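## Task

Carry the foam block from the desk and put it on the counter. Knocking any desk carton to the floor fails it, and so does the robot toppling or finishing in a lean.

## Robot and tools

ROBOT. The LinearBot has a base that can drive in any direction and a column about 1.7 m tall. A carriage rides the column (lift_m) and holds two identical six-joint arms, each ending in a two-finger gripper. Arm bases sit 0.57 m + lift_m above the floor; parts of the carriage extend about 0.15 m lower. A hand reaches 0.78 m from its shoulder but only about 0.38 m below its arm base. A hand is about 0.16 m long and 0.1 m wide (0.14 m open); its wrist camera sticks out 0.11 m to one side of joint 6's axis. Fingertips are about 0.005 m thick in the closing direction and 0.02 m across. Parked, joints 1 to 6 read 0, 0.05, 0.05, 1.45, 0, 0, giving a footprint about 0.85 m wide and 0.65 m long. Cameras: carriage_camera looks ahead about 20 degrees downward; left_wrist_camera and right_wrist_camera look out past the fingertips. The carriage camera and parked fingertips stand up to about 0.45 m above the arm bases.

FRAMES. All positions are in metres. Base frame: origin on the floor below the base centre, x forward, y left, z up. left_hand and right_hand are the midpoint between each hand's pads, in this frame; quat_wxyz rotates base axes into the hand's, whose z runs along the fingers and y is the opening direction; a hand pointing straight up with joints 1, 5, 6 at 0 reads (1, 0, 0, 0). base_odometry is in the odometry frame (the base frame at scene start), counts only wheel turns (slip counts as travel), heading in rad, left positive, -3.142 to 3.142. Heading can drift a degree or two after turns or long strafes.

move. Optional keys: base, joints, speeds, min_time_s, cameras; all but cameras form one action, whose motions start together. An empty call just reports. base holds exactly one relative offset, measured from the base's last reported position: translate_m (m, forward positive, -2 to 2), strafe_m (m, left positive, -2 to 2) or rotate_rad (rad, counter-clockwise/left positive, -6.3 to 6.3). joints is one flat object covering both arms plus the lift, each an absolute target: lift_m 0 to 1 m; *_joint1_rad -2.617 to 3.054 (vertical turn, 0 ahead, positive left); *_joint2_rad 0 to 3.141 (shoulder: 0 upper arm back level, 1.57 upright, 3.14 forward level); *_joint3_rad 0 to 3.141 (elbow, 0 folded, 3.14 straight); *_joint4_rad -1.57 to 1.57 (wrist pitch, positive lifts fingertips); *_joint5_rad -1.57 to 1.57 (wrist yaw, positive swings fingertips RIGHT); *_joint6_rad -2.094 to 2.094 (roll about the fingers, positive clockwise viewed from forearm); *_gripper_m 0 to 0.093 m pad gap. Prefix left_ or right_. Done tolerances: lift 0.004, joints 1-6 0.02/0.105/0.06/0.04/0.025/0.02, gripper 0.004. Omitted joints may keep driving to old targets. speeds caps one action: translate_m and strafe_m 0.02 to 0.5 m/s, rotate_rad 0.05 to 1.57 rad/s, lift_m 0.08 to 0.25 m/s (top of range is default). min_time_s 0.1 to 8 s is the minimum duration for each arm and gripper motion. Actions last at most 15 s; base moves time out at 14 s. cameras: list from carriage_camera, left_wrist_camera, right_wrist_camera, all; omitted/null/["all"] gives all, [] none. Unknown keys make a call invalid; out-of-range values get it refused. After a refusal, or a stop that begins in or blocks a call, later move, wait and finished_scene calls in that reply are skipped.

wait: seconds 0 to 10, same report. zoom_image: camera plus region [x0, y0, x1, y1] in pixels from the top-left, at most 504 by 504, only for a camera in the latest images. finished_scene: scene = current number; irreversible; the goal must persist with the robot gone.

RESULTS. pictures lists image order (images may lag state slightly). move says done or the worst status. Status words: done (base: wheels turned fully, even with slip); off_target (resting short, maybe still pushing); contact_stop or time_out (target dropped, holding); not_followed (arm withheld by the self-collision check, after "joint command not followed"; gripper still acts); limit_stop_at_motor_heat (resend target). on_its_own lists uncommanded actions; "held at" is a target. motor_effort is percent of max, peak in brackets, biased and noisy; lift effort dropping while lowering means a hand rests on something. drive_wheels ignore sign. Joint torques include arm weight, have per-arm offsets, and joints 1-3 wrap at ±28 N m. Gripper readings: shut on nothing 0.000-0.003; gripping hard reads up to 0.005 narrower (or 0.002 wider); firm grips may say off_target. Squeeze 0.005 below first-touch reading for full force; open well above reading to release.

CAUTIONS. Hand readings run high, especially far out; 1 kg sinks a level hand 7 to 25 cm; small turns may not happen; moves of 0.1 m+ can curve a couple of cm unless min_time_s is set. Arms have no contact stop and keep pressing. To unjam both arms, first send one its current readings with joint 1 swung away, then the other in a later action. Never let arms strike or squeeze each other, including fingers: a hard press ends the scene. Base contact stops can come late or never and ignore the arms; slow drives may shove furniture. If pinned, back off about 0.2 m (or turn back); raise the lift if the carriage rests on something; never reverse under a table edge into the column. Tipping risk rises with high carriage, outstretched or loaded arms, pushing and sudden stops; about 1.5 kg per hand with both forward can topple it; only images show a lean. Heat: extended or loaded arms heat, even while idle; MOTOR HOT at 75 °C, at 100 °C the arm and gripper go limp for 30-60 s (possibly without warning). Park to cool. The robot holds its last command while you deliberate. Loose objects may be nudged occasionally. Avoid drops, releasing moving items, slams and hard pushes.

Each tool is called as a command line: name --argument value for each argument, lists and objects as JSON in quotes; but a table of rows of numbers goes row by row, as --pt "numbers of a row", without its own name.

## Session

move --joints '{"lift_m": 0.7}' --cameras '["carriage_camera"]'

move --base '{"rotate_rad": 1.57}' --cameras '["carriage_camera"]'

move --base '{"rotate_rad": 1.57}' --cameras '["carriage_camera"]'

Scene clock: 2.13 s.
Joint torques (N m): left_arm=[0.59 4.25 6.01 -0.22 -0.09 -0.06] | right_arm=[-0.01 4.48 6.97 -0.29 0 -0.12]
move: done
base_odometry: x=+0.000 y=+0.000 heading=+0.000
base_status: not commanded
joint_positions: lift_m=+0.700 left_joint1_rad=-0.005 left_joint2_rad=+0.047 left_joint3_rad=+0.038 left_joint4_rad=+1.447 left_joint5_rad=-0.039 left_joint6_rad=-0.008 left_gripper_m=+0.09396 right_joint1_rad=+0.004 right_joint2_rad=+0.041 right_joint3_rad=+0.059 right_joint4_rad=+1.485 right_joint5_rad=-0.003 right_joint6_rad=+0.011 right_gripper_m=+0.09396
joint_status: all done
motor_effort: lift_m=+31(38) drive_wheels=-1(4)
left_hand: x=+0.2672 y=+0.3155 z=+1.6818 quat_wxyz=(+0.998, -0.020, +0.066, -0.006) (m; base frame)
right_hand: x=+0.2494 y=-0.3084 z=+1.6884 quat_wxyz=(+0.999, -0.001, +0.034, +0.008) (m; base frame)
pictures: carriage_camera
Images, in order (width x height): carriage_camera 504x504.

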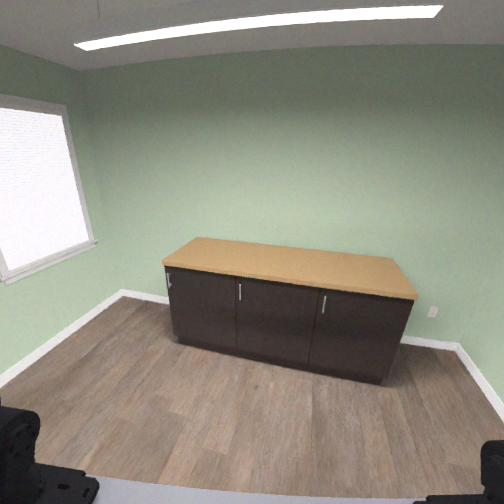

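Scene clock: 5.23 s.
Joint torques (N m): left_arm=[0.49 4.22 6.01 -0.22 -0.09 -0.03] | right_arm=[-0.02 4.52 6.98 -0.28 0.01 -0.12]
move: done
base_odometry: x=+0.000 y=+0.000 heading=+1.569
base_status: done
joint_positions: lift_m=+0.700 left_joint1_rad=-0.005 left_joint2_rad=+0.047 left_joint3_rad=+0.038 left_joint4_rad=+1.447 left_joint5_rad=-0.039 left_joint6_rad=-0.008 left_gripper_m=+0.09397 right_joint1_rad=+0.004 right_joint2_rad=+0.041 right_joint3_rad=+0.059 right_joint4_rad=+1.485 right_joint5_rad=-0.003 right_joint6_rad=+0.011 right_gripper_m=+0.09397
joint_status: not commanded
motor_effort: lift_m=+31(31) drive_wheels=+6(16)
left_hand: x=+0.2672 y=+0.3155 z=+1.6818 quat_wxyz=(+0.998, -0.020, +0.066, -0.006) (m; base frame)
right_hand: x=+0.2494 y=-0.3084 z=+1.6884 quat_wxyz=(+0.999, -0.001, +0.034, +0.008) (m; base frame)
pictures: carriage_camera
Images, in order (width x height): carriage_camera 504x504.

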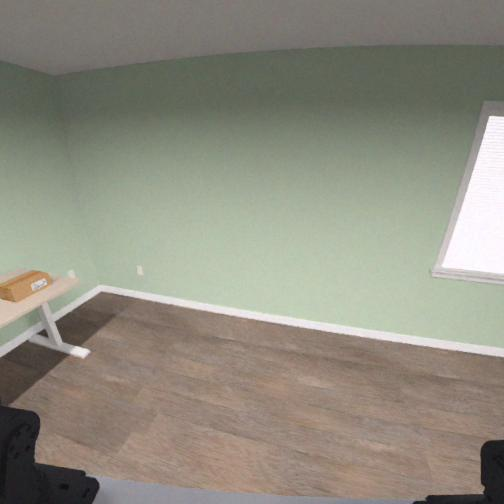

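Scene clock: 8.33 s.
Joint torques (N m): left_arm=[0.76 4.21 6.04 -0.21 -0.1 -0.05] | right_arm=[-0.02 4.51 7.01 -0.29 0 -0.12]
move: done
base_odometry: x=+0.000 y=+0.000 heading=+3.139
base_status: done
joint_positions: lift_m=+0.700 left_joint1_rad=-0.005 left_joint2_rad=+0.047 left_joint3_rad=+0.038 left_joint4_rad=+1.446 left_joint5_rad=-0.039 left_joint6_rad=-0.008 left_gripper_m=+0.09398 right_joint1_rad=+0.004 right_joint2_rad=+0.041 right_joint3_rad=+0.059 right_joint4_rad=+1.485 right_joint5_rad=-0.003 right_joint6_rad=+0.011 right_gripper_m=+0.09398
joint_status: not commanded
motor_effort: lift_m=+31(31) drive_wheels=+6(14)
left_hand: x=+0.2673 y=+0.3155 z=+1.6818 quat_wxyz=(+0.998, -0.020, +0.067, -0.006) (m; base frame)
right_hand: x=+0.2494 y=-0.3084 z=+1.6884 quat_wxyz=(+0.999, -0.001, +0.034, +0.008) (m; base frame)
pictures: carriage_camera
Images, in order (width x height): carriage_camera 504x504.

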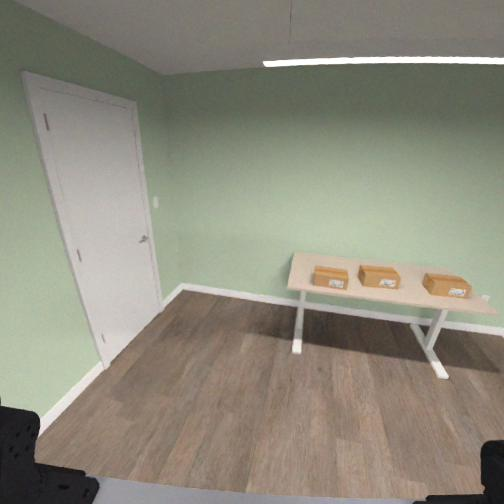

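move --base '{"rotate_rad": -0.25}' --joints '{"lift_m": 0.8}' --cameras '[]'

move --base '{"strafe_m": -0.5}' --cameras '["carriage_camera"]'

move --base '{"translate_m": 0.95}' --cameras '["carriage_camera"]'

zoom_image --camera "carriage_camera" --region '[60, 290, 460, 500]'

Scene clock: 20.33 s.
Joint torques (N m): left_arm=[0.72 4.23 6 -0.2 -0.09 -0.06] | right_arm=[-0.06 4.46 6.98 -0.29 0.01 -0.11]
move: done
base_odometry: x=+0.000 y=+0.000 heading=+2.890
base_status: done
joint_positions: lift_m=+0.800 left_joint1_rad=-0.005 left_joint2_rad=+0.047 left_joint3_rad=+0.038 left_joint4_rad=+1.446 left_joint5_rad=-0.039 left_joint6_rad=-0.008 left_gripper_m=+0.09398 right_joint1_rad=+0.004 right_joint2_rad=+0.041 right_joint3_rad=+0.059 right_joint4_rad=+1.485 right_joint5_rad=-0.003 right_joint6_rad=+0.011 right_gripper_m=+0.09398
joint_status: all done
motor_effort: lift_m=+31(38) drive_wheels=-8(14)
left_hand: x=+0.2675 y=+0.3155 z=+1.7817 quat_wxyz=(+0.998, -0.020, +0.067, -0.006) (m; base frame)
right_hand: x=+0.2494 y=-0.3084 z=+1.7884 quat_wxyz=(+0.999, -0.001, +0.034, +0.008) (m; base frame)
pictures: none
No camera images: "cameras" was empty.

Scene clock: 23.47 s.
Joint torques (N m): left_arm=[0.5 4.22 6.06 -0.22 -0.08 -0.05] | right_arm=[-0.06 4.46 6.99 -0.29 0 -0.12]
move: done
base_odometry: x=+0.124 y=+0.485 heading=+2.891
base_status: done
joint_positions: lift_m=+0.800 left_joint1_rad=-0.005 left_joint2_rad=+0.047 left_joint3_rad=+0.038 left_joint4_rad=+1.446 left_joint5_rad=-0.039 left_joint6_rad=-0.008 left_gripper_m=+0.09398 right_joint1_rad=+0.005 right_joint2_rad=+0.041 right_joint3_rad=+0.059 right_joint4_rad=+1.485 right_joint5_rad=-0.003 right_joint6_rad=+0.011 right_gripper_m=+0.09398
joint_status: not commanded
motor_effort: lift_m=+31(31) drive_wheels=-11(21)
left_hand: x=+0.2675 y=+0.3155 z=+1.7817 quat_wxyz=(+0.998, -0.020, +0.067, -0.005) (m; base frame)
right_hand: x=+0.2494 y=-0.3084 z=+1.7884 quat_wxyz=(+0.999, -0.001, +0.034, +0.008) (m; base frame)
pictures: carriage_camera
Images, in order (width x height): carriage_camera 504x504.

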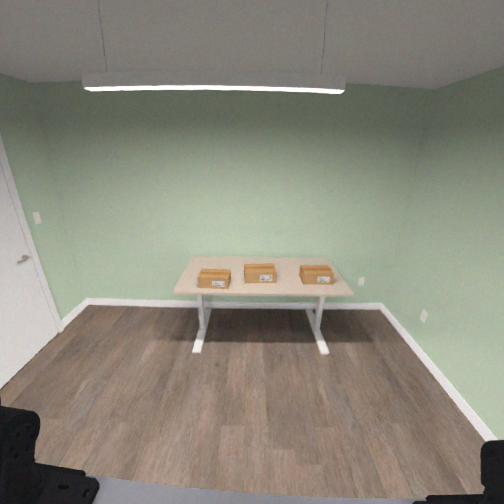

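Scene clock: 27.77 s.
Joint torques (N m): left_arm=[0.55 4.21 6.02 -0.21 -0.09 -0.05] | right_arm=[-0.08 4.45 6.99 -0.29 0 -0.12]
move: done
base_odometry: x=-0.796 y=+0.721 heading=+2.890
base_status: done
joint_positions: lift_m=+0.800 left_joint1_rad=-0.005 left_joint2_rad=+0.047 left_joint3_rad=+0.038 left_joint4_rad=+1.446 left_joint5_rad=-0.039 left_joint6_rad=-0.008 left_gripper_m=+0.09398 right_joint1_rad=+0.005 right_joint2_rad=+0.041 right_joint3_rad=+0.059 right_joint4_rad=+1.485 right_joint5_rad=-0.003 right_joint6_rad=+0.011 right_gripper_m=+0.09398
joint_status: not commanded
motor_effort: lift_m=+31(31) drive_wheels=-7(15)
left_hand: x=+0.2674 y=+0.3155 z=+1.7818 quat_wxyz=(+0.998, -0.020, +0.067, -0.005) (m; base frame)
right_hand: x=+0.2495 y=-0.3084 z=+1.7884 quat_wxyz=(+0.999, -0.001, +0.034, +0.008) (m; base frame)
pictures: carriage_camera
Images, in order (width x height): carriage_camera 504x504.

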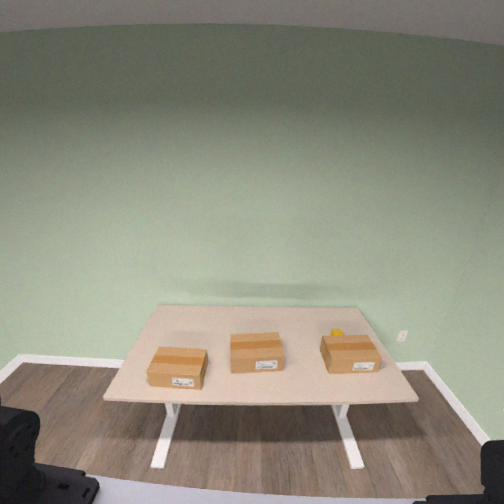

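Scaled by 1.260 from the camera's 504x504 image, which has a finer 720x720 frame.

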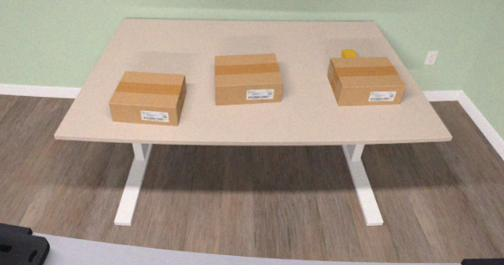

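move --base '{"strafe_m": -0.24}' --joints '{"right_joint1_rad": 0.0, "right_joint2_rad": 2.965, "right_joint3_rad": 2.1045, "right_joint4_rad": -0.7103, "right_joint5_rad": 0, "right_joint6_rad": 0}' --min_time_s 3 --cameras '[]'

move --base '{"translate_m": 0.53}' --speeds '{"translate_m": 0.3}' --cameras '["carriage_camera", "right_wrist_camera"]'

Scene clock: 54.83 s.
Joint torques (N m): left_arm=[0.54 4.23 6.01 -0.22 -0.09 -0.05] | right_arm=[-0.43 -14.08 8.12 0.17 0.04 -0.24]
move: done
base_odometry: x=-0.737 y=+0.954 heading=+2.890
base_status: done
joint_positions: lift_m=+0.800 left_joint1_rad=-0.005 left_joint2_rad=+0.047 left_joint3_rad=+0.038 left_joint4_rad=+1.446 left_joint5_rad=-0.039 left_joint6_rad=-0.008 left_gripper_m=+0.09398 right_joint1_rad=+0.004 right_joint2_rad=+2.960 right_joint3_rad=+2.083 right_joint4_rad=-0.690 right_joint5_rad=-0.003 right_joint6_rad=+0.011 right_gripper_m=+0.09398
joint_status: all done
motor_effort: lift_m=+31(31) drive_wheels=-3(11)
left_hand: x=+0.2674 y=+0.3155 z=+1.7818 quat_wxyz=(+0.998, -0.020, +0.067, -0.005) (m; base frame)
right_hand: x=+0.7162 y=-0.3064 z=+1.1197 quat_wxyz=(+0.002, +0.003, +1.000, +0.001) (m; base frame)
pictures: none
No camera images: "cameras" was empty.

Scene clock: 58.23 s.
Joint torques (N m): left_arm=[0.54 4.12 6.06 -0.21 -0.09 -0.05] | right_arm=[-0.42 -14.06 8.08 0.22 0.05 -0.24]
move: done
base_odometry: x=-1.250 y=+1.087 heading=+2.890
base_status: done
joint_positions: lift_m=+0.800 left_joint1_rad=-0.005 left_joint2_rad=+0.047 left_joint3_rad=+0.038 left_joint4_rad=+1.447 left_joint5_rad=-0.039 left_joint6_rad=-0.008 left_gripper_m=+0.09398 right_joint1_rad=+0.004 right_joint2_rad=+2.960 right_joint3_rad=+2.083 right_joint4_rad=-0.699 right_joint5_rad=-0.003 right_joint6_rad=+0.011 right_gripper_m=+0.09398
joint_status: not commanded
motor_effort: lift_m=+31(31) drive_wheels=-7(14)
left_hand: x=+0.2671 y=+0.3155 z=+1.7818 quat_wxyz=(+0.998, -0.020, +0.066, -0.005) (m; base frame)
right_hand: x=+0.7140 y=-0.3064 z=+1.1197 quat_wxyz=(-0.003, +0.003, +1.000, +0.001) (m; base frame)
pictures: carriage_camera, right_wrist_camera
Images, in order (width x height): carriage_camera 504x504, right_wrist_camera 504x504.

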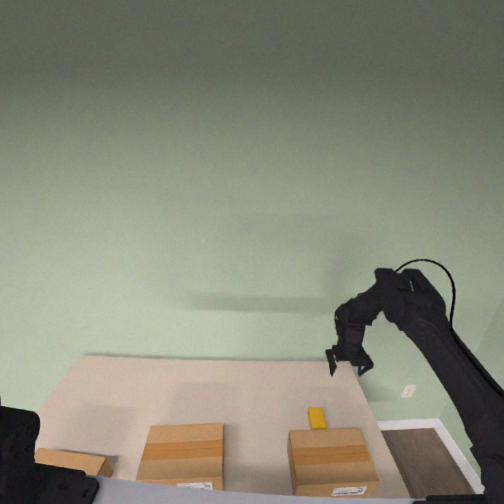

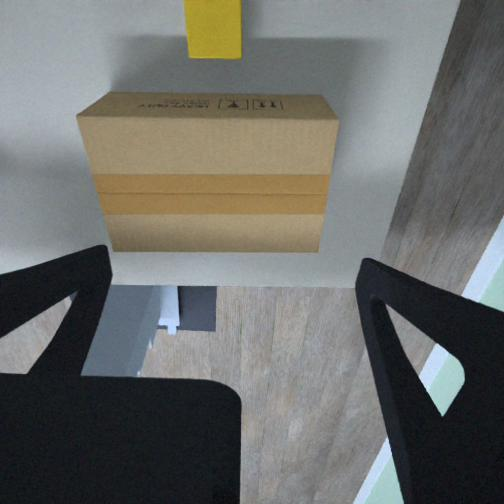

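move --base '{"translate_m": 0.05}' --joints '{"right_joint1_rad": 0.08, "lift_m": 0.7}' --speeds '{"translate_m": 0.1}' --min_time_s 1 --cameras '["carriage_camera", "right_wrist_camera"]'

Scene clock: 99.60 s.
Joint torques (N m): left_arm=[0.54 4.33 6.02 -0.24 -0.11 -0.04] | right_arm=[0.32 -15.1 7.39 0.24 0.05 -0.22]
move: done
base_odometry: x=-1.298 y=+1.099 heading=+2.889
base_status: done
joint_positions: lift_m=+0.700 left_joint1_rad=-0.005 left_joint2_rad=+0.047 left_joint3_rad=+0.038 left_joint4_rad=+1.447 left_joint5_rad=-0.039 left_joint6_rad=-0.008 left_gripper_m=+0.09398 right_joint1_rad=+0.076 right_joint2_rad=+2.972 right_joint3_rad=+2.090 right_joint4_rad=-0.702 right_joint5_rad=-0.003 right_joint6_rad=+0.011 right_gripper_m=+0.09398
joint_status: all done
motor_effort: lift_m=+28(28) drive_wheels=+4(13)
left_hand: x=+0.2670 y=+0.3155 z=+1.6821 quat_wxyz=(+0.998, -0.020, +0.066, -0.005) (m; base frame)
right_hand: x=+0.7104 y=-0.2721 z=+1.0160 quat_wxyz=(-0.007, -0.033, +0.999, +0.001) (m; base frame)
pictures: carriage_camera, right_wrist_camera
Images, in order (width x height): carriage_camera 504x504, right_wrist_camera 504x504.

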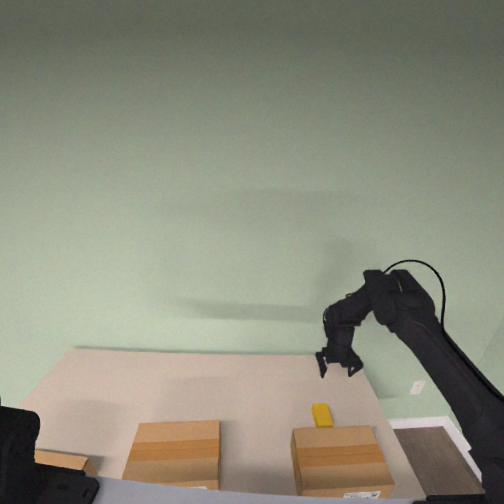

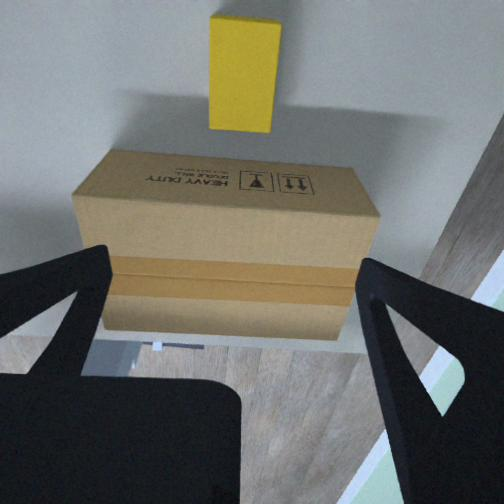

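move --base '{"translate_m": 0.015}' --joints '{"lift_m": 0.52}' --speeds '{"translate_m": 0.1}' --cameras '["carriage_camera", "right_wrist_camera"]'

Scene clock: 108.93 s.
Joint torques (N m): left_arm=[0.5 4.25 6.01 -0.22 -0.1 -0.04] | right_arm=[0.34 -15.25 7.2 0.24 0.04 -0.22]
move: done
base_odometry: x=-1.313 y=+1.103 heading=+2.889
base_status: done
joint_positions: lift_m=+0.520 left_joint1_rad=-0.005 left_joint2_rad=+0.047 left_joint3_rad=+0.038 left_joint4_rad=+1.447 left_joint5_rad=-0.039 left_joint6_rad=-0.008 left_gripper_m=+0.09398 right_joint1_rad=+0.076 right_joint2_rad=+2.973 right_joint3_rad=+2.091 right_joint4_rad=-0.703 right_joint5_rad=-0.003 right_joint6_rad=+0.011 right_gripper_m=+0.09398
joint_status: all done
motor_effort: lift_m=+27(29) drive_wheels=-5(12)
left_hand: x=+0.2671 y=+0.3155 z=+1.5021 quat_wxyz=(+0.998, -0.020, +0.066, -0.005) (m; base frame)
right_hand: x=+0.7103 y=-0.2721 z=+0.8358 quat_wxyz=(-0.007, -0.033, +0.999, +0.001) (m; base frame)
pictures: carriage_camera, right_wrist_camera
Images, in order (width x height): carriage_camera 504x504, right_wrist_camera 504x504.

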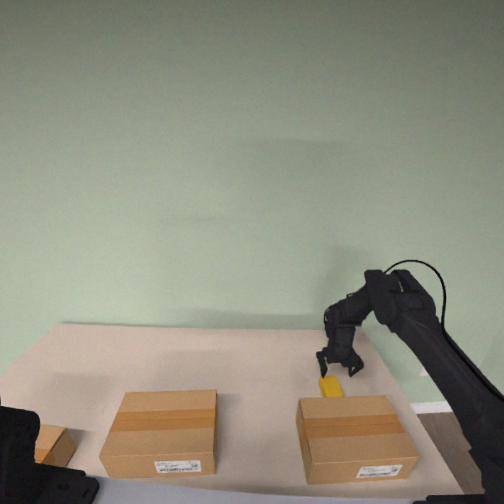

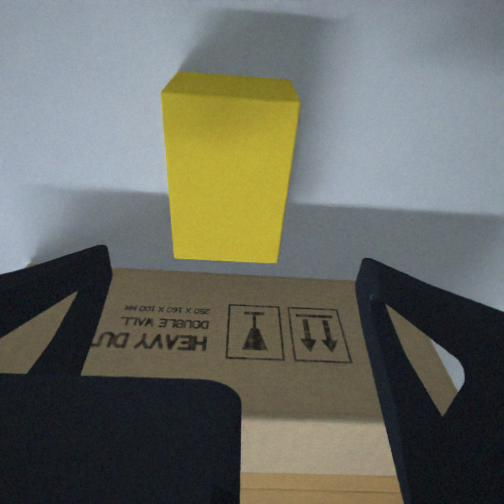

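move --joints '{"lift_m": 0.475, "right_joint1_rad": 0.095}' --speeds '{"lift_m": 0.1}' --cameras '["carriage_camera", "right_wrist_camera"]'

zoom_image --camera "carriage_camera" --region '[270, 310, 420, 460]'

Scene clock: 129.87 s.
Joint torques (N m): left_arm=[0.51 4.23 5.96 -0.22 -0.08 -0.05] | right_arm=[0.4 -15.47 7.01 0.26 0.03 -0.23]
move: done
base_odometry: x=-1.313 y=+1.103 heading=+2.889
base_status: not commanded
joint_positions: lift_m=+0.475 left_joint1_rad=-0.005 left_joint2_rad=+0.047 left_joint3_rad=+0.038 left_joint4_rad=+1.447 left_joint5_rad=-0.039 left_joint6_rad=-0.008 left_gripper_m=+0.09398 right_joint1_rad=+0.090 right_joint2_rad=+2.974 right_joint3_rad=+2.093 right_joint4_rad=-0.704 right_joint5_rad=-0.003 right_joint6_rad=+0.011 right_gripper_m=+0.09398
joint_status: all done
motor_effort: lift_m=+28(28) drive_wheels=-6(7)
left_hand: x=+0.2671 y=+0.3155 z=+1.4571 quat_wxyz=(+0.998, -0.020, +0.066, -0.005) (m; base frame)
right_hand: x=+0.7098 y=-0.2657 z=+0.7906 quat_wxyz=(-0.007, -0.039, +0.999, +0.001) (m; base frame)
pictures: carriage_camera, right_wrist_camera
Images, in order (width x height): carriage_camera 504x504, right_wrist_camera 504x504.

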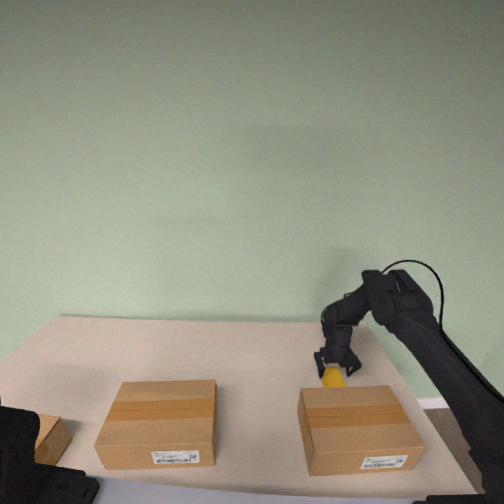

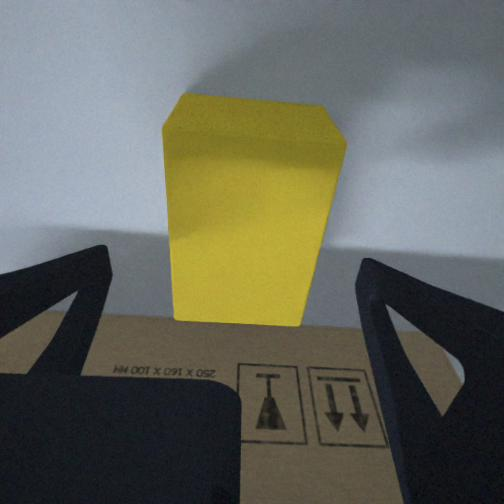

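Scaled by 3.360 from the camera's 504x504 image, which has a finer 720x720 frame.

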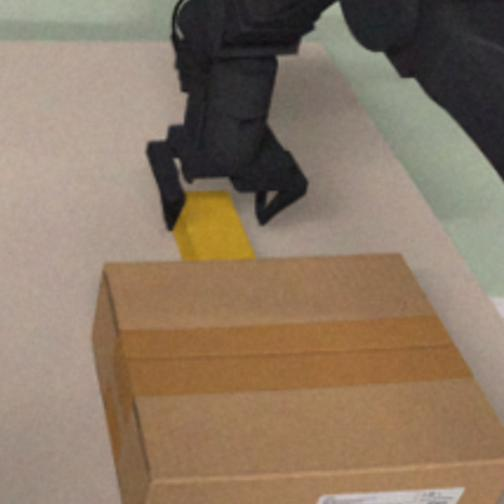

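move --joints '{"lift_m": 0.453}' --speeds '{"lift_m": 0.08}' --cameras '["right_wrist_camera"]'

Scene clock: 134.63 s.
Joint torques (N m): left_arm=[0.38 4.33 6.01 -0.24 -0.09 -0.05] | right_arm=[0.5 -15.57 6.87 0.27 0.05 -0.23]
move: done
base_odometry: x=-1.313 y=+1.103 heading=+2.889
base_status: not commanded
joint_positions: lift_m=+0.453 left_joint1_rad=-0.005 left_joint2_rad=+0.047 left_joint3_rad=+0.038 left_joint4_rad=+1.447 left_joint5_rad=-0.039 left_joint6_rad=-0.008 left_gripper_m=+0.09398 right_joint1_rad=+0.090 right_joint2_rad=+2.976 right_joint3_rad=+2.095 right_joint4_rad=-0.705 right_joint5_rad=-0.003 right_joint6_rad=+0.011 right_gripper_m=+0.09398
joint_status: all done
motor_effort: lift_m=+28(28) drive_wheels=-6(6)
left_hand: x=+0.2671 y=+0.3155 z=+1.4351 quat_wxyz=(+0.998, -0.020, +0.066, -0.005) (m; base frame)
right_hand: x=+0.7095 y=-0.2657 z=+0.7681 quat_wxyz=(-0.008, -0.039, +0.999, +0.001) (m; base frame)
pictures: right_wrist_camera
Images, in order (width x height): right_wrist_camera 504x504.

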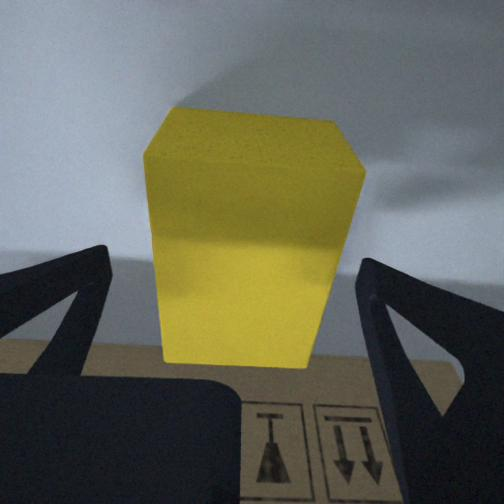

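move --joints '{"right_gripper_m": 0.046}' --min_time_s 1.5 --cameras '["right_wrist_camera"]'

Scene clock: 144.93 s.
Joint torques (N m): left_arm=[0.55 4.25 6.02 -0.23 -0.1 -0.04] | right_arm=[0.44 -15.6 6.89 0.28 0.04 -0.22]
move: off_target
base_odometry: x=-1.313 y=+1.103 heading=+2.889
base_status: not commanded
joint_positions: lift_m=+0.453 left_joint1_rad=-0.005 left_joint2_rad=+0.047 left_joint3_rad=+0.038 left_joint4_rad=+1.447 left_joint5_rad=-0.039 left_joint6_rad=-0.008 left_gripper_m=+0.09398 right_joint1_rad=+0.090 right_joint2_rad=+2.976 right_joint3_rad=+2.095 right_joint4_rad=-0.705 right_joint5_rad=-0.003 right_joint6_rad=+0.011 right_gripper_m=+0.05590
joint_status: right_gripper_m off_target (ended at +0.05592, target +0.04600)
motor_effort: lift_m=+28(28) drive_wheels=+3(3)
left_hand: x=+0.2671 y=+0.3155 z=+1.4351 quat_wxyz=(+0.998, -0.020, +0.066, -0.005) (m; base frame)
right_hand: x=+0.7095 y=-0.2657 z=+0.7681 quat_wxyz=(-0.008, -0.039, +0.999, +0.001) (m; base frame)
pictures: right_wrist_camera
Images, in order (width x height): right_wrist_camera 504x504.

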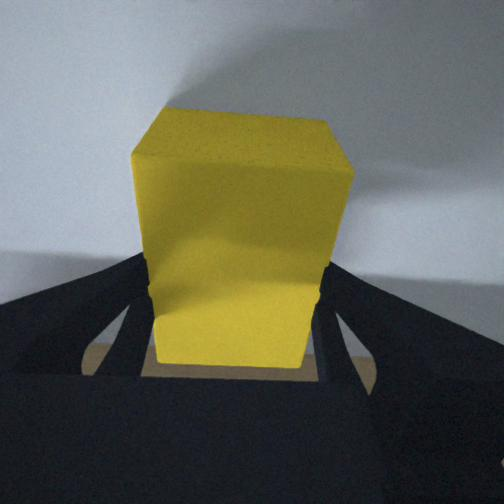

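move --joints '{"lift_m": 0.6}' --speeds '{"lift_m": 0.15}' --cameras '["right_wrist_camera"]'

move --base '{"translate_m": -0.55}' --joints '{"lift_m": 0.75}' --speeds '{"translate_m": 0.35}' --cameras '[]'

move --base '{"rotate_rad": 3.1}' --joints '{"right_joint1_rad": 0.0, "right_joint2_rad": 1.4, "right_joint3_rad": 1.3, "right_joint4_rad": -1.47}' --min_time_s 3 --cameras '["right_wrist_camera"]'

move --base '{"translate_m": 1.45}' --joints '{"lift_m": 0.8}' --cameras '["carriage_camera", "right_wrist_camera"]'

Scene clock: 169.40 s.
Joint torques (N m): left_arm=[0.47 4.21 6.02 -0.25 -0.1 -0.06] | right_arm=[0.43 -15.76 6.89 0.28 0.04 -0.22]
move: done
base_odometry: x=-1.313 y=+1.103 heading=+2.889
base_status: not commanded
joint_positions: lift_m=+0.600 left_joint1_rad=-0.005 left_joint2_rad=+0.047 left_joint3_rad=+0.038 left_joint4_rad=+1.447 left_joint5_rad=-0.039 left_joint6_rad=-0.008 left_gripper_m=+0.09398 right_joint1_rad=+0.090 right_joint2_rad=+2.977 right_joint3_rad=+2.095 right_joint4_rad=-0.706 right_joint5_rad=-0.003 right_joint6_rad=+0.011 right_gripper_m=+0.05589
joint_status: all done
motor_effort: lift_m=+30(39) drive_wheels=+2(7)
left_hand: x=+0.2671 y=+0.3155 z=+1.5819 quat_wxyz=(+0.998, -0.020, +0.066, -0.005) (m; base frame)
right_hand: x=+0.7088 y=-0.2658 z=+0.9142 quat_wxyz=(-0.009, -0.039, +0.999, +0.001) (m; base frame)
pictures: right_wrist_camera
Images, in order (width x height): right_wrist_camera 504x504.

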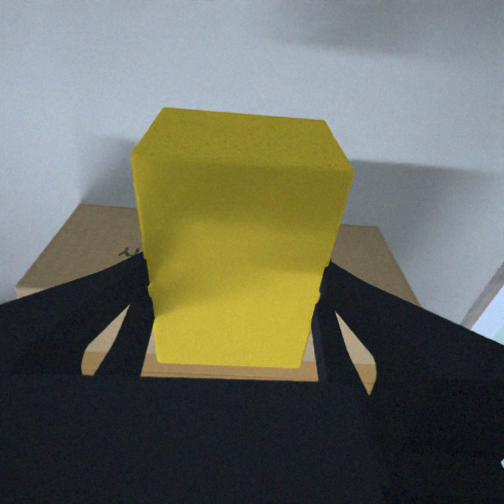

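Scene clock: 172.77 s.
Joint torques (N m): left_arm=[0.55 4.22 5.96 -0.21 -0.09 -0.04] | right_arm=[0.44 -15.79 6.71 0.27 0.04 -0.22]
move: done
base_odometry: x=-0.780 y=+0.966 heading=+2.889
base_status: done
joint_positions: lift_m=+0.750 left_joint1_rad=-0.005 left_joint2_rad=+0.047 left_joint3_rad=+0.038 left_joint4_rad=+1.446 left_joint5_rad=-0.039 left_joint6_rad=-0.008 left_gripper_m=+0.09398 right_joint1_rad=+0.090 right_joint2_rad=+2.978 right_joint3_rad=+2.097 right_joint4_rad=-0.706 right_joint5_rad=-0.003 right_joint6_rad=+0.011 right_gripper_m=+0.05589
joint_status: all done
motor_effort: lift_m=+31(38) drive_wheels=-1(17)
left_hand: x=+0.2674 y=+0.3156 z=+1.7318 quat_wxyz=(+0.998, -0.020, +0.067, -0.005) (m; base frame)
right_hand: x=+0.7095 y=-0.2657 z=+1.0643 quat_wxyz=(-0.008, -0.039, +0.999, +0.001) (m; base frame)
pictures: none
No camera images: "cameras" was empty.

Scene clock: 177.03 s.
Joint torques (N m): left_arm=[0.57 4.21 6.01 -0.18 -0.09 -0.04] | right_arm=[-0.94 -6.91 6.61 0.18 0.04 -0.22]
move: done
base_odometry: x=-0.780 y=+0.966 heading=-0.295
base_status: done
joint_positions: lift_m=+0.750 left_joint1_rad=-0.005 left_joint2_rad=+0.047 left_joint3_rad=+0.038 left_joint4_rad=+1.444 left_joint5_rad=-0.039 left_joint6_rad=-0.008 left_gripper_m=+0.09400 right_joint1_rad=+0.011 right_joint2_rad=+1.420 right_joint3_rad=+1.306 right_joint4_rad=-1.451 right_joint5_rad=-0.003 right_joint6_rad=+0.011 right_gripper_m=+0.05589
joint_status: all done
motor_effort: lift_m=+31(31) drive_wheels=+6(17)
left_hand: x=+0.2677 y=+0.3156 z=+1.7317 quat_wxyz=(+0.998, -0.020, +0.068, -0.005) (m; base frame)
right_hand: x=+0.4648 y=-0.3060 z=+1.4648 quat_wxyz=(+0.003, +0.000, +1.000, +0.001) (m; base frame)
pictures: right_wrist_camera
Images, in order (width x height): right_wrist_camera 504x504.

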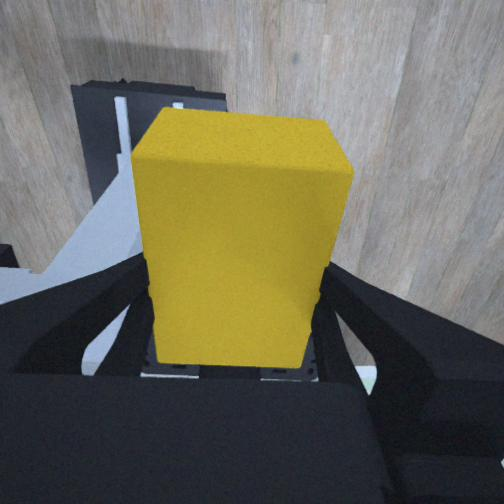

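Scene clock: 182.33 s.
Joint torques (N m): left_arm=[0.55 4.27 5.97 -0.16 -0.09 -0.04] | right_arm=[-0.73 -5.55 7.43 0.26 0.04 -0.23]
move: done
base_odometry: x=+0.608 y=+0.547 heading=-0.294
base_status: done
joint_positions: lift_m=+0.800 left_joint1_rad=-0.005 left_joint2_rad=+0.047 left_joint3_rad=+0.038 left_joint4_rad=+1.445 left_joint5_rad=-0.039 left_joint6_rad=-0.008 left_gripper_m=+0.09400 right_joint1_rad=+0.008 right_joint2_rad=+1.408 right_joint3_rad=+1.298 right_joint4_rad=-1.460 right_joint5_rad=-0.003 right_joint6_rad=+0.011 right_gripper_m=+0.05589
joint_status: all done
motor_effort: lift_m=+31(38) drive_wheels=-13(23)
left_hand: x=+0.2677 y=+0.3156 z=+1.7817 quat_wxyz=(+0.998, -0.020, +0.067, -0.005) (m; base frame)
right_hand: x=+0.4602 y=-0.3067 z=+1.5152 quat_wxyz=(+0.000, +0.002, +1.000, +0.001) (m; base frame)
pictures: carriage_camera, right_wrist_camera
Images, in order (width x height): carriage_camera 504x504, right_wrist_camera 504x504.

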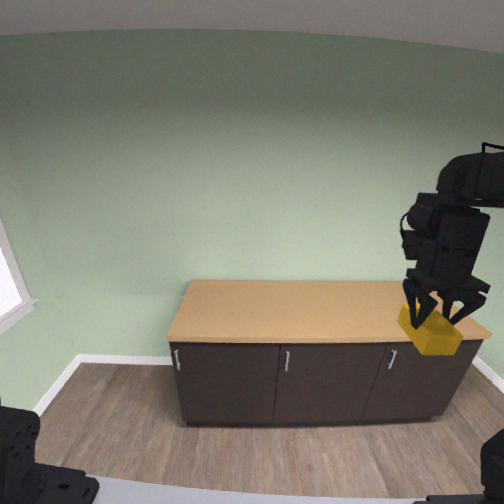

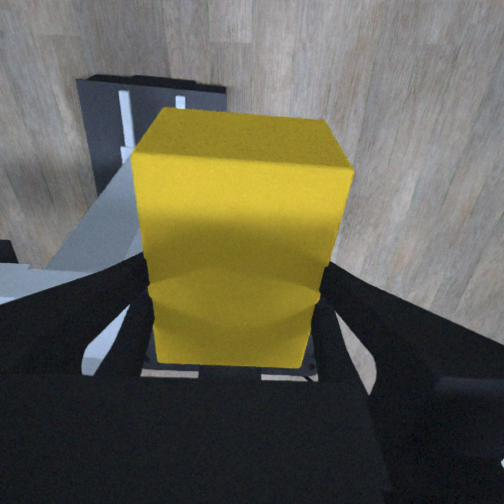

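move --base '{"translate_m": 0.58}' --joints '{"right_joint1_rad": 0.0, "right_joint2_rad": 2.965, "right_joint3_rad": 2.1045, "right_joint4_rad": -0.7103}' --speeds '{"translate_m": 0.25}' --min_time_s 3.5 --cameras '["carriage_camera"]'

move --joints '{"lift_m": 0.68}' --cameras '["carriage_camera", "right_wrist_camera"]'

Scene clock: 196.97 s.
Joint torques (N m): left_arm=[0.57 4.37 5.93 -0.23 -0.09 -0.05] | right_arm=[-0.73 -13.89 8.25 0.51 0.04 -0.23]
move: done
base_odometry: x=+1.163 y=+0.380 heading=-0.293
base_status: done
joint_positions: lift_m=+0.800 left_joint1_rad=-0.005 left_joint2_rad=+0.047 left_joint3_rad=+0.038 left_joint4_rad=+1.446 left_joint5_rad=-0.039 left_joint6_rad=-0.008 left_gripper_m=+0.09400 right_joint1_rad=+0.008 right_joint2_rad=+2.959 right_joint3_rad=+2.081 right_joint4_rad=-0.731 right_joint5_rad=-0.003 right_joint6_rad=+0.011 right_gripper_m=+0.05589
joint_status: all done
motor_effort: lift_m=+31(31) drive_wheels=-9(18)
left_hand: x=+0.2673 y=+0.3156 z=+1.7818 quat_wxyz=(+0.998, -0.020, +0.067, -0.005) (m; base frame)
right_hand: x=+0.7056 y=-0.3048 z=+1.1199 quat_wxyz=(-0.019, +0.002, +1.000, +0.001) (m; base frame)
pictures: carriage_camera
Images, in order (width x height): carriage_camera 504x504.

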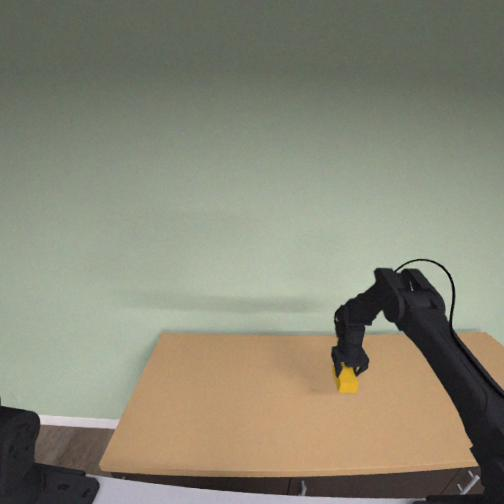

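Scene clock: 197.97 s.
Joint torques (N m): left_arm=[0.55 4.26 6.04 -0.23 -0.08 -0.06] | right_arm=[-0.72 -15.34 7.2 0.41 0.04 -0.22]
move: done
base_odometry: x=+1.163 y=+0.380 heading=-0.293
base_status: not commanded
joint_positions: lift_m=+0.680 left_joint1_rad=-0.005 left_joint2_rad=+0.047 left_joint3_rad=+0.038 left_joint4_rad=+1.446 left_joint5_rad=-0.039 left_joint6_rad=-0.008 left_gripper_m=+0.09400 right_joint1_rad=+0.008 right_joint2_rad=+2.974 right_joint3_rad=+2.092 right_joint4_rad=-0.722 right_joint5_rad=-0.003 right_joint6_rad=+0.011 right_gripper_m=+0.05589
joint_status: all done
motor_effort: lift_m=+28(28) drive_wheels=-10(12)
left_hand: x=+0.2673 y=+0.3156 z=+1.6620 quat_wxyz=(+0.998, -0.020, +0.067, -0.005) (m; base frame)
right_hand: x=+0.7066 y=-0.3048 z=+0.9952 quat_wxyz=(-0.017, +0.002, +1.000, +0.001) (m; base frame)
pictures: carriage_camera, right_wrist_camera
Images, in order (width x height): carriage_camera 504x504, right_wrist_camera 504x504.

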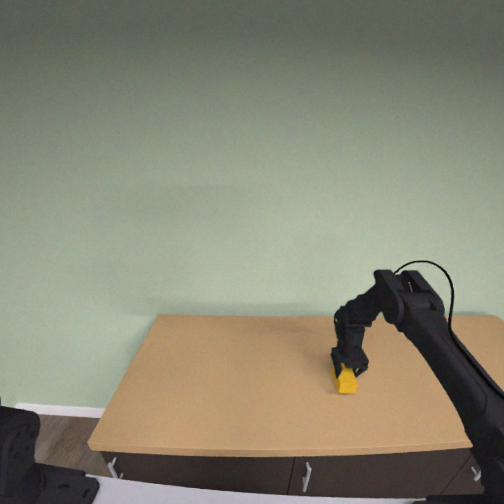

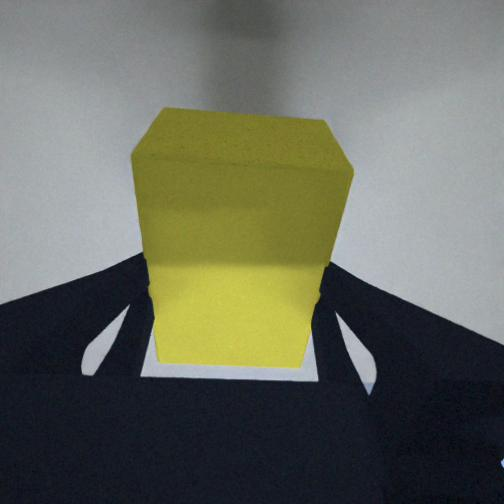

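move --joints '{"lift_m": 0.66, "right_joint4_rad": -0.695}' --speeds '{"lift_m": 0.1}' --cameras '["right_wrist_camera"]'

move --joints '{"lift_m": 0.65}' --speeds '{"lift_m": 0.08}' --cameras '["right_wrist_camera"]'

Scene clock: 204.93 s.
Joint torques (N m): left_arm=[0.65 4.25 6.04 -0.21 -0.07 -0.05] | right_arm=[-0.7 -15.47 7.09 0.46 0.04 -0.22]
move: done
base_odometry: x=+1.163 y=+0.380 heading=-0.293
base_status: not commanded
joint_positions: lift_m=+0.660 left_joint1_rad=-0.005 left_joint2_rad=+0.047 left_joint3_rad=+0.038 left_joint4_rad=+1.446 left_joint5_rad=-0.039 left_joint6_rad=-0.008 left_gripper_m=+0.09400 right_joint1_rad=+0.008 right_joint2_rad=+2.974 right_joint3_rad=+2.093 right_joint4_rad=-0.709 right_joint5_rad=-0.003 right_joint6_rad=+0.011 right_gripper_m=+0.05589
joint_status: all done
motor_effort: lift_m=+28(29) drive_wheels=+7(11)
left_hand: x=+0.2673 y=+0.3156 z=+1.6420 quat_wxyz=(+0.998, -0.020, +0.067, -0.005) (m; base frame)
right_hand: x=+0.7105 y=-0.3047 z=+0.9755 quat_wxyz=(-0.010, +0.002, +1.000, +0.001) (m; base frame)
pictures: right_wrist_camera
Images, in order (width x height): right_wrist_camera 504x504.

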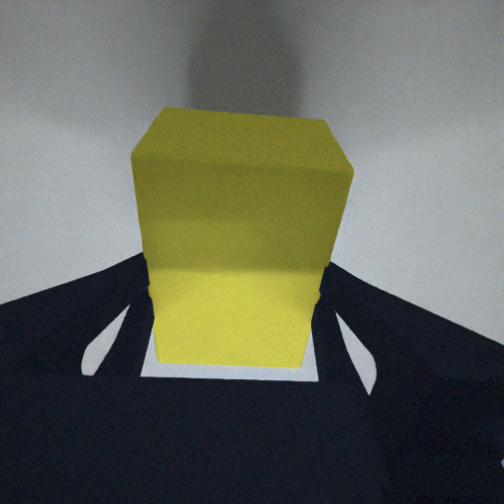

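Scene clock: 205.43 s.
Joint torques (N m): left_arm=[0.64 4.27 6.04 -0.22 -0.07 -0.05] | right_arm=[-0.7 -15.66 6.95 0.44 0.05 -0.22]
move: done
base_odometry: x=+1.163 y=+0.380 heading=-0.293
base_status: not commanded
joint_positions: lift_m=+0.650 left_joint1_rad=-0.005 left_joint2_rad=+0.047 left_joint3_rad=+0.038 left_joint4_rad=+1.446 left_joint5_rad=-0.039 left_joint6_rad=-0.008 left_gripper_m=+0.09400 right_joint1_rad=+0.008 right_joint2_rad=+2.977 right_joint3_rad=+2.094 right_joint4_rad=-0.706 right_joint5_rad=-0.003 right_joint6_rad=+0.011 right_gripper_m=+0.05589
joint_status: all done
motor_effort: lift_m=+28(28) drive_wheels=+7(12)
left_hand: x=+0.2673 y=+0.3156 z=+1.6321 quat_wxyz=(+0.998, -0.020, +0.067, -0.005) (m; base frame)
right_hand: x=+0.7106 y=-0.3047 z=+0.9643 quat_wxyz=(-0.009, +0.002, +1.000, +0.001) (m; base frame)
pictures: right_wrist_camera
Images, in order (width x height): right_wrist_camera 504x504.

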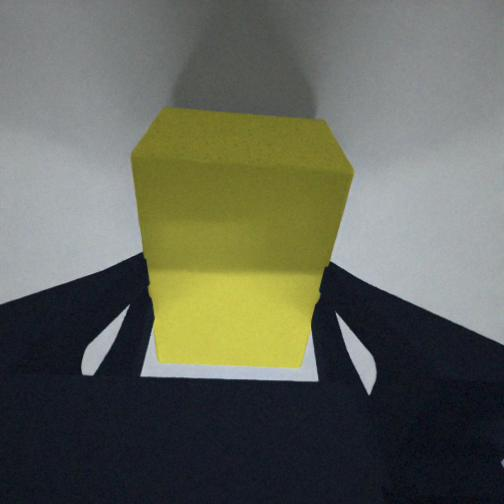

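move --joints '{"lift_m": 0.642}' --speeds '{"lift_m": 0.08}' --cameras '["right_wrist_camera"]'

move --joints '{"lift_m": 0.636}' --speeds '{"lift_m": 0.08}' --cameras '["right_wrist_camera"]'

Scene clock: 209.67 s.
Joint torques (N m): left_arm=[0.59 4.19 6.04 -0.21 -0.09 -0.05] | right_arm=[-0.73 -15.62 6.64 0.38 0.04 -0.22]
move: done
base_odometry: x=+1.163 y=+0.380 heading=-0.293
base_status: not commanded
joint_positions: lift_m=+0.642 left_joint1_rad=-0.005 left_joint2_rad=+0.047 left_joint3_rad=+0.038 left_joint4_rad=+1.446 left_joint5_rad=-0.039 left_joint6_rad=-0.008 left_gripper_m=+0.09400 right_joint1_rad=+0.008 right_joint2_rad=+2.976 right_joint3_rad=+2.097 right_joint4_rad=-0.699 right_joint5_rad=-0.003 right_joint6_rad=+0.011 right_gripper_m=+0.05587
joint_status: all done
motor_effort: lift_m=+26(28) drive_wheels=-11(11)
left_hand: x=+0.2673 y=+0.3156 z=+1.6242 quat_wxyz=(+0.998, -0.020, +0.067, -0.005) (m; base frame)
right_hand: x=+0.7141 y=-0.3047 z=+0.9577 quat_wxyz=(-0.003, +0.002, +1.000, +0.001) (m; base frame)
pictures: right_wrist_camera
Images, in order (width x height): right_wrist_camera 504x504.

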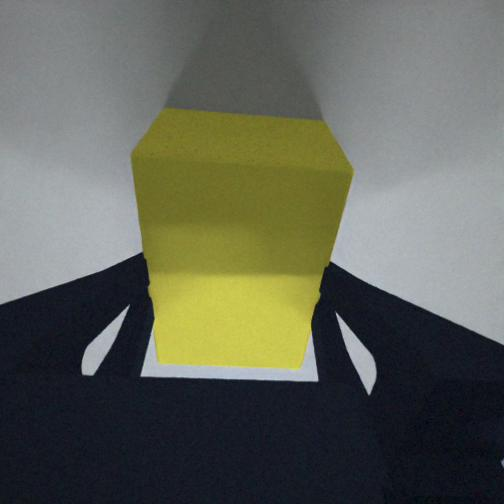

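Scene clock: 210.10 s.
Joint torques (N m): left_arm=[0.53 4.21 5.96 -0.2 -0.09 -0.05] | right_arm=[-0.72 -14.75 6.48 0.57 0.03 -0.22]
move: done
base_odometry: x=+1.163 y=+0.380 heading=-0.293
base_status: not commanded
joint_positions: lift_m=+0.636 left_joint1_rad=-0.005 left_joint2_rad=+0.047 left_joint3_rad=+0.038 left_joint4_rad=+1.446 left_joint5_rad=-0.039 left_joint6_rad=-0.008 left_gripper_m=+0.09400 right_joint1_rad=+0.008 right_joint2_rad=+2.966 right_joint3_rad=+2.100 right_joint4_rad=-0.717 right_joint5_rad=-0.003 right_joint6_rad=+0.011 right_gripper_m=+0.05587
joint_status: all done
motor_effort: lift_m=+25(26) drive_wheels=+6(11)
left_hand: x=+0.2673 y=+0.3156 z=+1.6183 quat_wxyz=(+0.998, -0.020, +0.067, -0.005) (m; base frame)
right_hand: x=+0.7139 y=-0.3047 z=+0.9567 quat_wxyz=(-0.006, +0.002, +1.000, +0.001) (m; base frame)
pictures: right_wrist_camera
Images, in order (width x height): right_wrist_camera 504x504.

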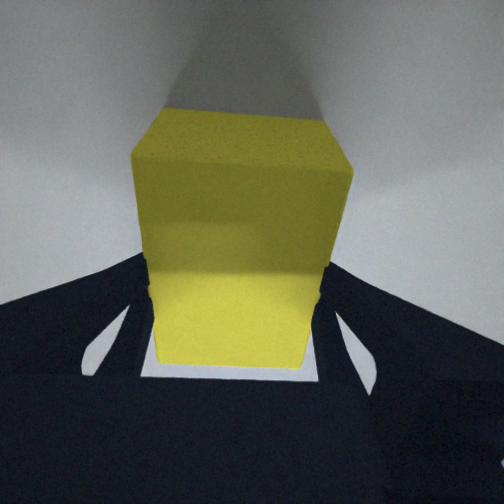

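Contact. Release and retreat.

move --joints '{"right_gripper_m": 0.085}' --min_time_s 1.5 --cameras '["right_wrist_camera"]'

move --joints '{"lift_m": 0.8, "right_gripper_m": 0.093}' --speeds '{"lift_m": 0.15}' --cameras '["carriage_camera", "right_wrist_camera"]'

move --base '{"translate_m": -0.2}' --joints '{"right_joint1_rad": 0.0, "right_joint2_rad": 0.05, "right_joint3_rad": 0.05, "right_joint4_rad": 1.45}' --speeds '{"translate_m": 0.2}' --min_time_s 2.5 --cameras '["carriage_camera"]'

Scene clock: 217.50 s.
Joint torques (N m): left_arm=[0.54 4.25 6.01 -0.22 -0.08 -0.05] | right_arm=[-0.68 -14.79 6.46 0.52 0.05 -0.23]
move: done
base_odometry: x=+1.163 y=+0.380 heading=-0.293
base_status: not commanded
joint_positions: lift_m=+0.636 left_joint1_rad=-0.005 left_joint2_rad=+0.047 left_joint3_rad=+0.038 left_joint4_rad=+1.446 left_joint5_rad=-0.039 left_joint6_rad=-0.008 left_gripper_m=+0.09400 right_joint1_rad=+0.008 right_joint2_rad=+2.967 right_joint3_rad=+2.100 right_joint4_rad=-0.712 right_joint5_rad=-0.003 right_joint6_rad=+0.011 right_gripper_m=+0.08494
joint_status: all done
motor_effort: lift_m=+26(26) drive_wheels=+7(9)
left_hand: x=+0.2673 y=+0.3156 z=+1.6183 quat_wxyz=(+0.998, -0.020, +0.067, -0.005) (m; base frame)
right_hand: x=+0.7146 y=-0.3047 z=+0.9562 quat_wxyz=(-0.005, +0.002, +1.000, +0.001) (m; base frame)
pictures: right_wrist_camera
Images, in order (width x height): right_wrist_camera 504x504.

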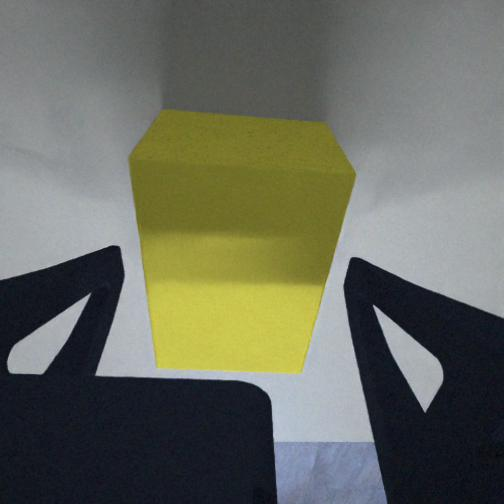

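Scene clock: 219.03 s.
Joint torques (N m): left_arm=[0.5 4.23 5.93 -0.21 -0.08 -0.04] | right_arm=[-0.79 -15.32 6.48 0.47 0.05 -0.22]
move: done
base_odometry: x=+1.163 y=+0.380 heading=-0.293
base_status: not commanded
joint_positions: lift_m=+0.800 left_joint1_rad=-0.005 left_joint2_rad=+0.047 left_joint3_rad=+0.038 left_joint4_rad=+1.446 left_joint5_rad=-0.039 left_joint6_rad=-0.008 left_gripper_m=+0.09400 right_joint1_rad=+0.008 right_joint2_rad=+2.972 right_joint3_rad=+2.100 right_joint4_rad=-0.707 right_joint5_rad=-0.003 right_joint6_rad=+0.011 right_gripper_m=+0.09291
joint_status: all done
motor_effort: lift_m=+31(38) drive_wheels=+6(12)
left_hand: x=+0.2673 y=+0.3156 z=+1.7818 quat_wxyz=(+0.998, -0.020, +0.067, -0.005) (m; base frame)
right_hand: x=+0.7141 y=-0.3047 z=+1.1174 quat_wxyz=(-0.005, +0.002, +1.000, +0.001) (m; base frame)
pictures: carriage_camera, right_wrist_camera
Images, in order (width x height): carriage_camera 504x504, right_wrist_camera 504x504.

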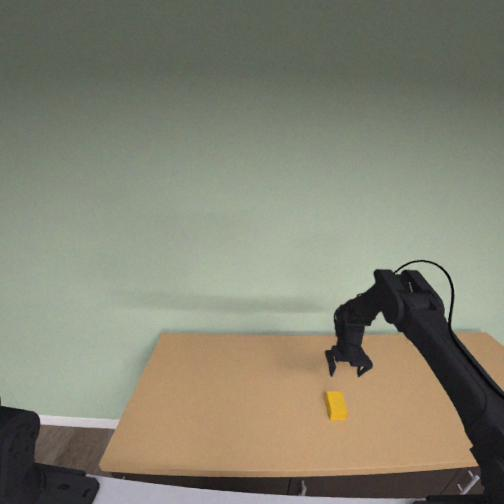

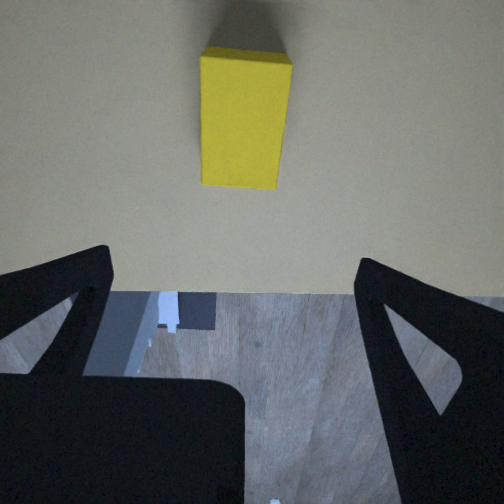

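Scene clock: 221.93 s.
Joint torques (N m): left_arm=[0.57 4.26 5.98 -0.2 -0.07 -0.06] | right_arm=[-0.68 3.63 6.09 0.15 0.02 -0.22]
move: done
base_odometry: x=+0.972 y=+0.437 heading=-0.291
base_status: done
joint_positions: lift_m=+0.800 left_joint1_rad=-0.005 left_joint2_rad=+0.047 left_joint3_rad=+0.038 left_joint4_rad=+1.446 left_joint5_rad=-0.039 left_joint6_rad=-0.008 left_gripper_m=+0.09400 right_joint1_rad=+0.008 right_joint2_rad=+0.055 right_joint3_rad=+0.055 right_joint4_rad=+1.429 right_joint5_rad=-0.003 right_joint6_rad=+0.011 right_gripper_m=+0.09291
joint_status: all done
motor_effort: lift_m=+31(31) drive_wheels=+6(18)
left_hand: x=+0.2675 y=+0.3156 z=+1.7817 quat_wxyz=(+0.998, -0.020, +0.067, -0.005) (m; base frame)
right_hand: x=+0.2687 y=-0.3082 z=+1.7859 quat_wxyz=(+0.997, -0.001, +0.070, +0.009) (m; base frame)
pictures: carriage_camera
Images, in order (width x height): carriage_camera 504x504.

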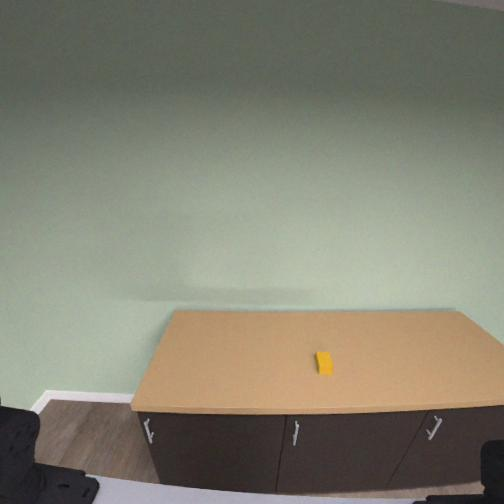

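finished_scene --scene 2

The scene is finished: the task was done.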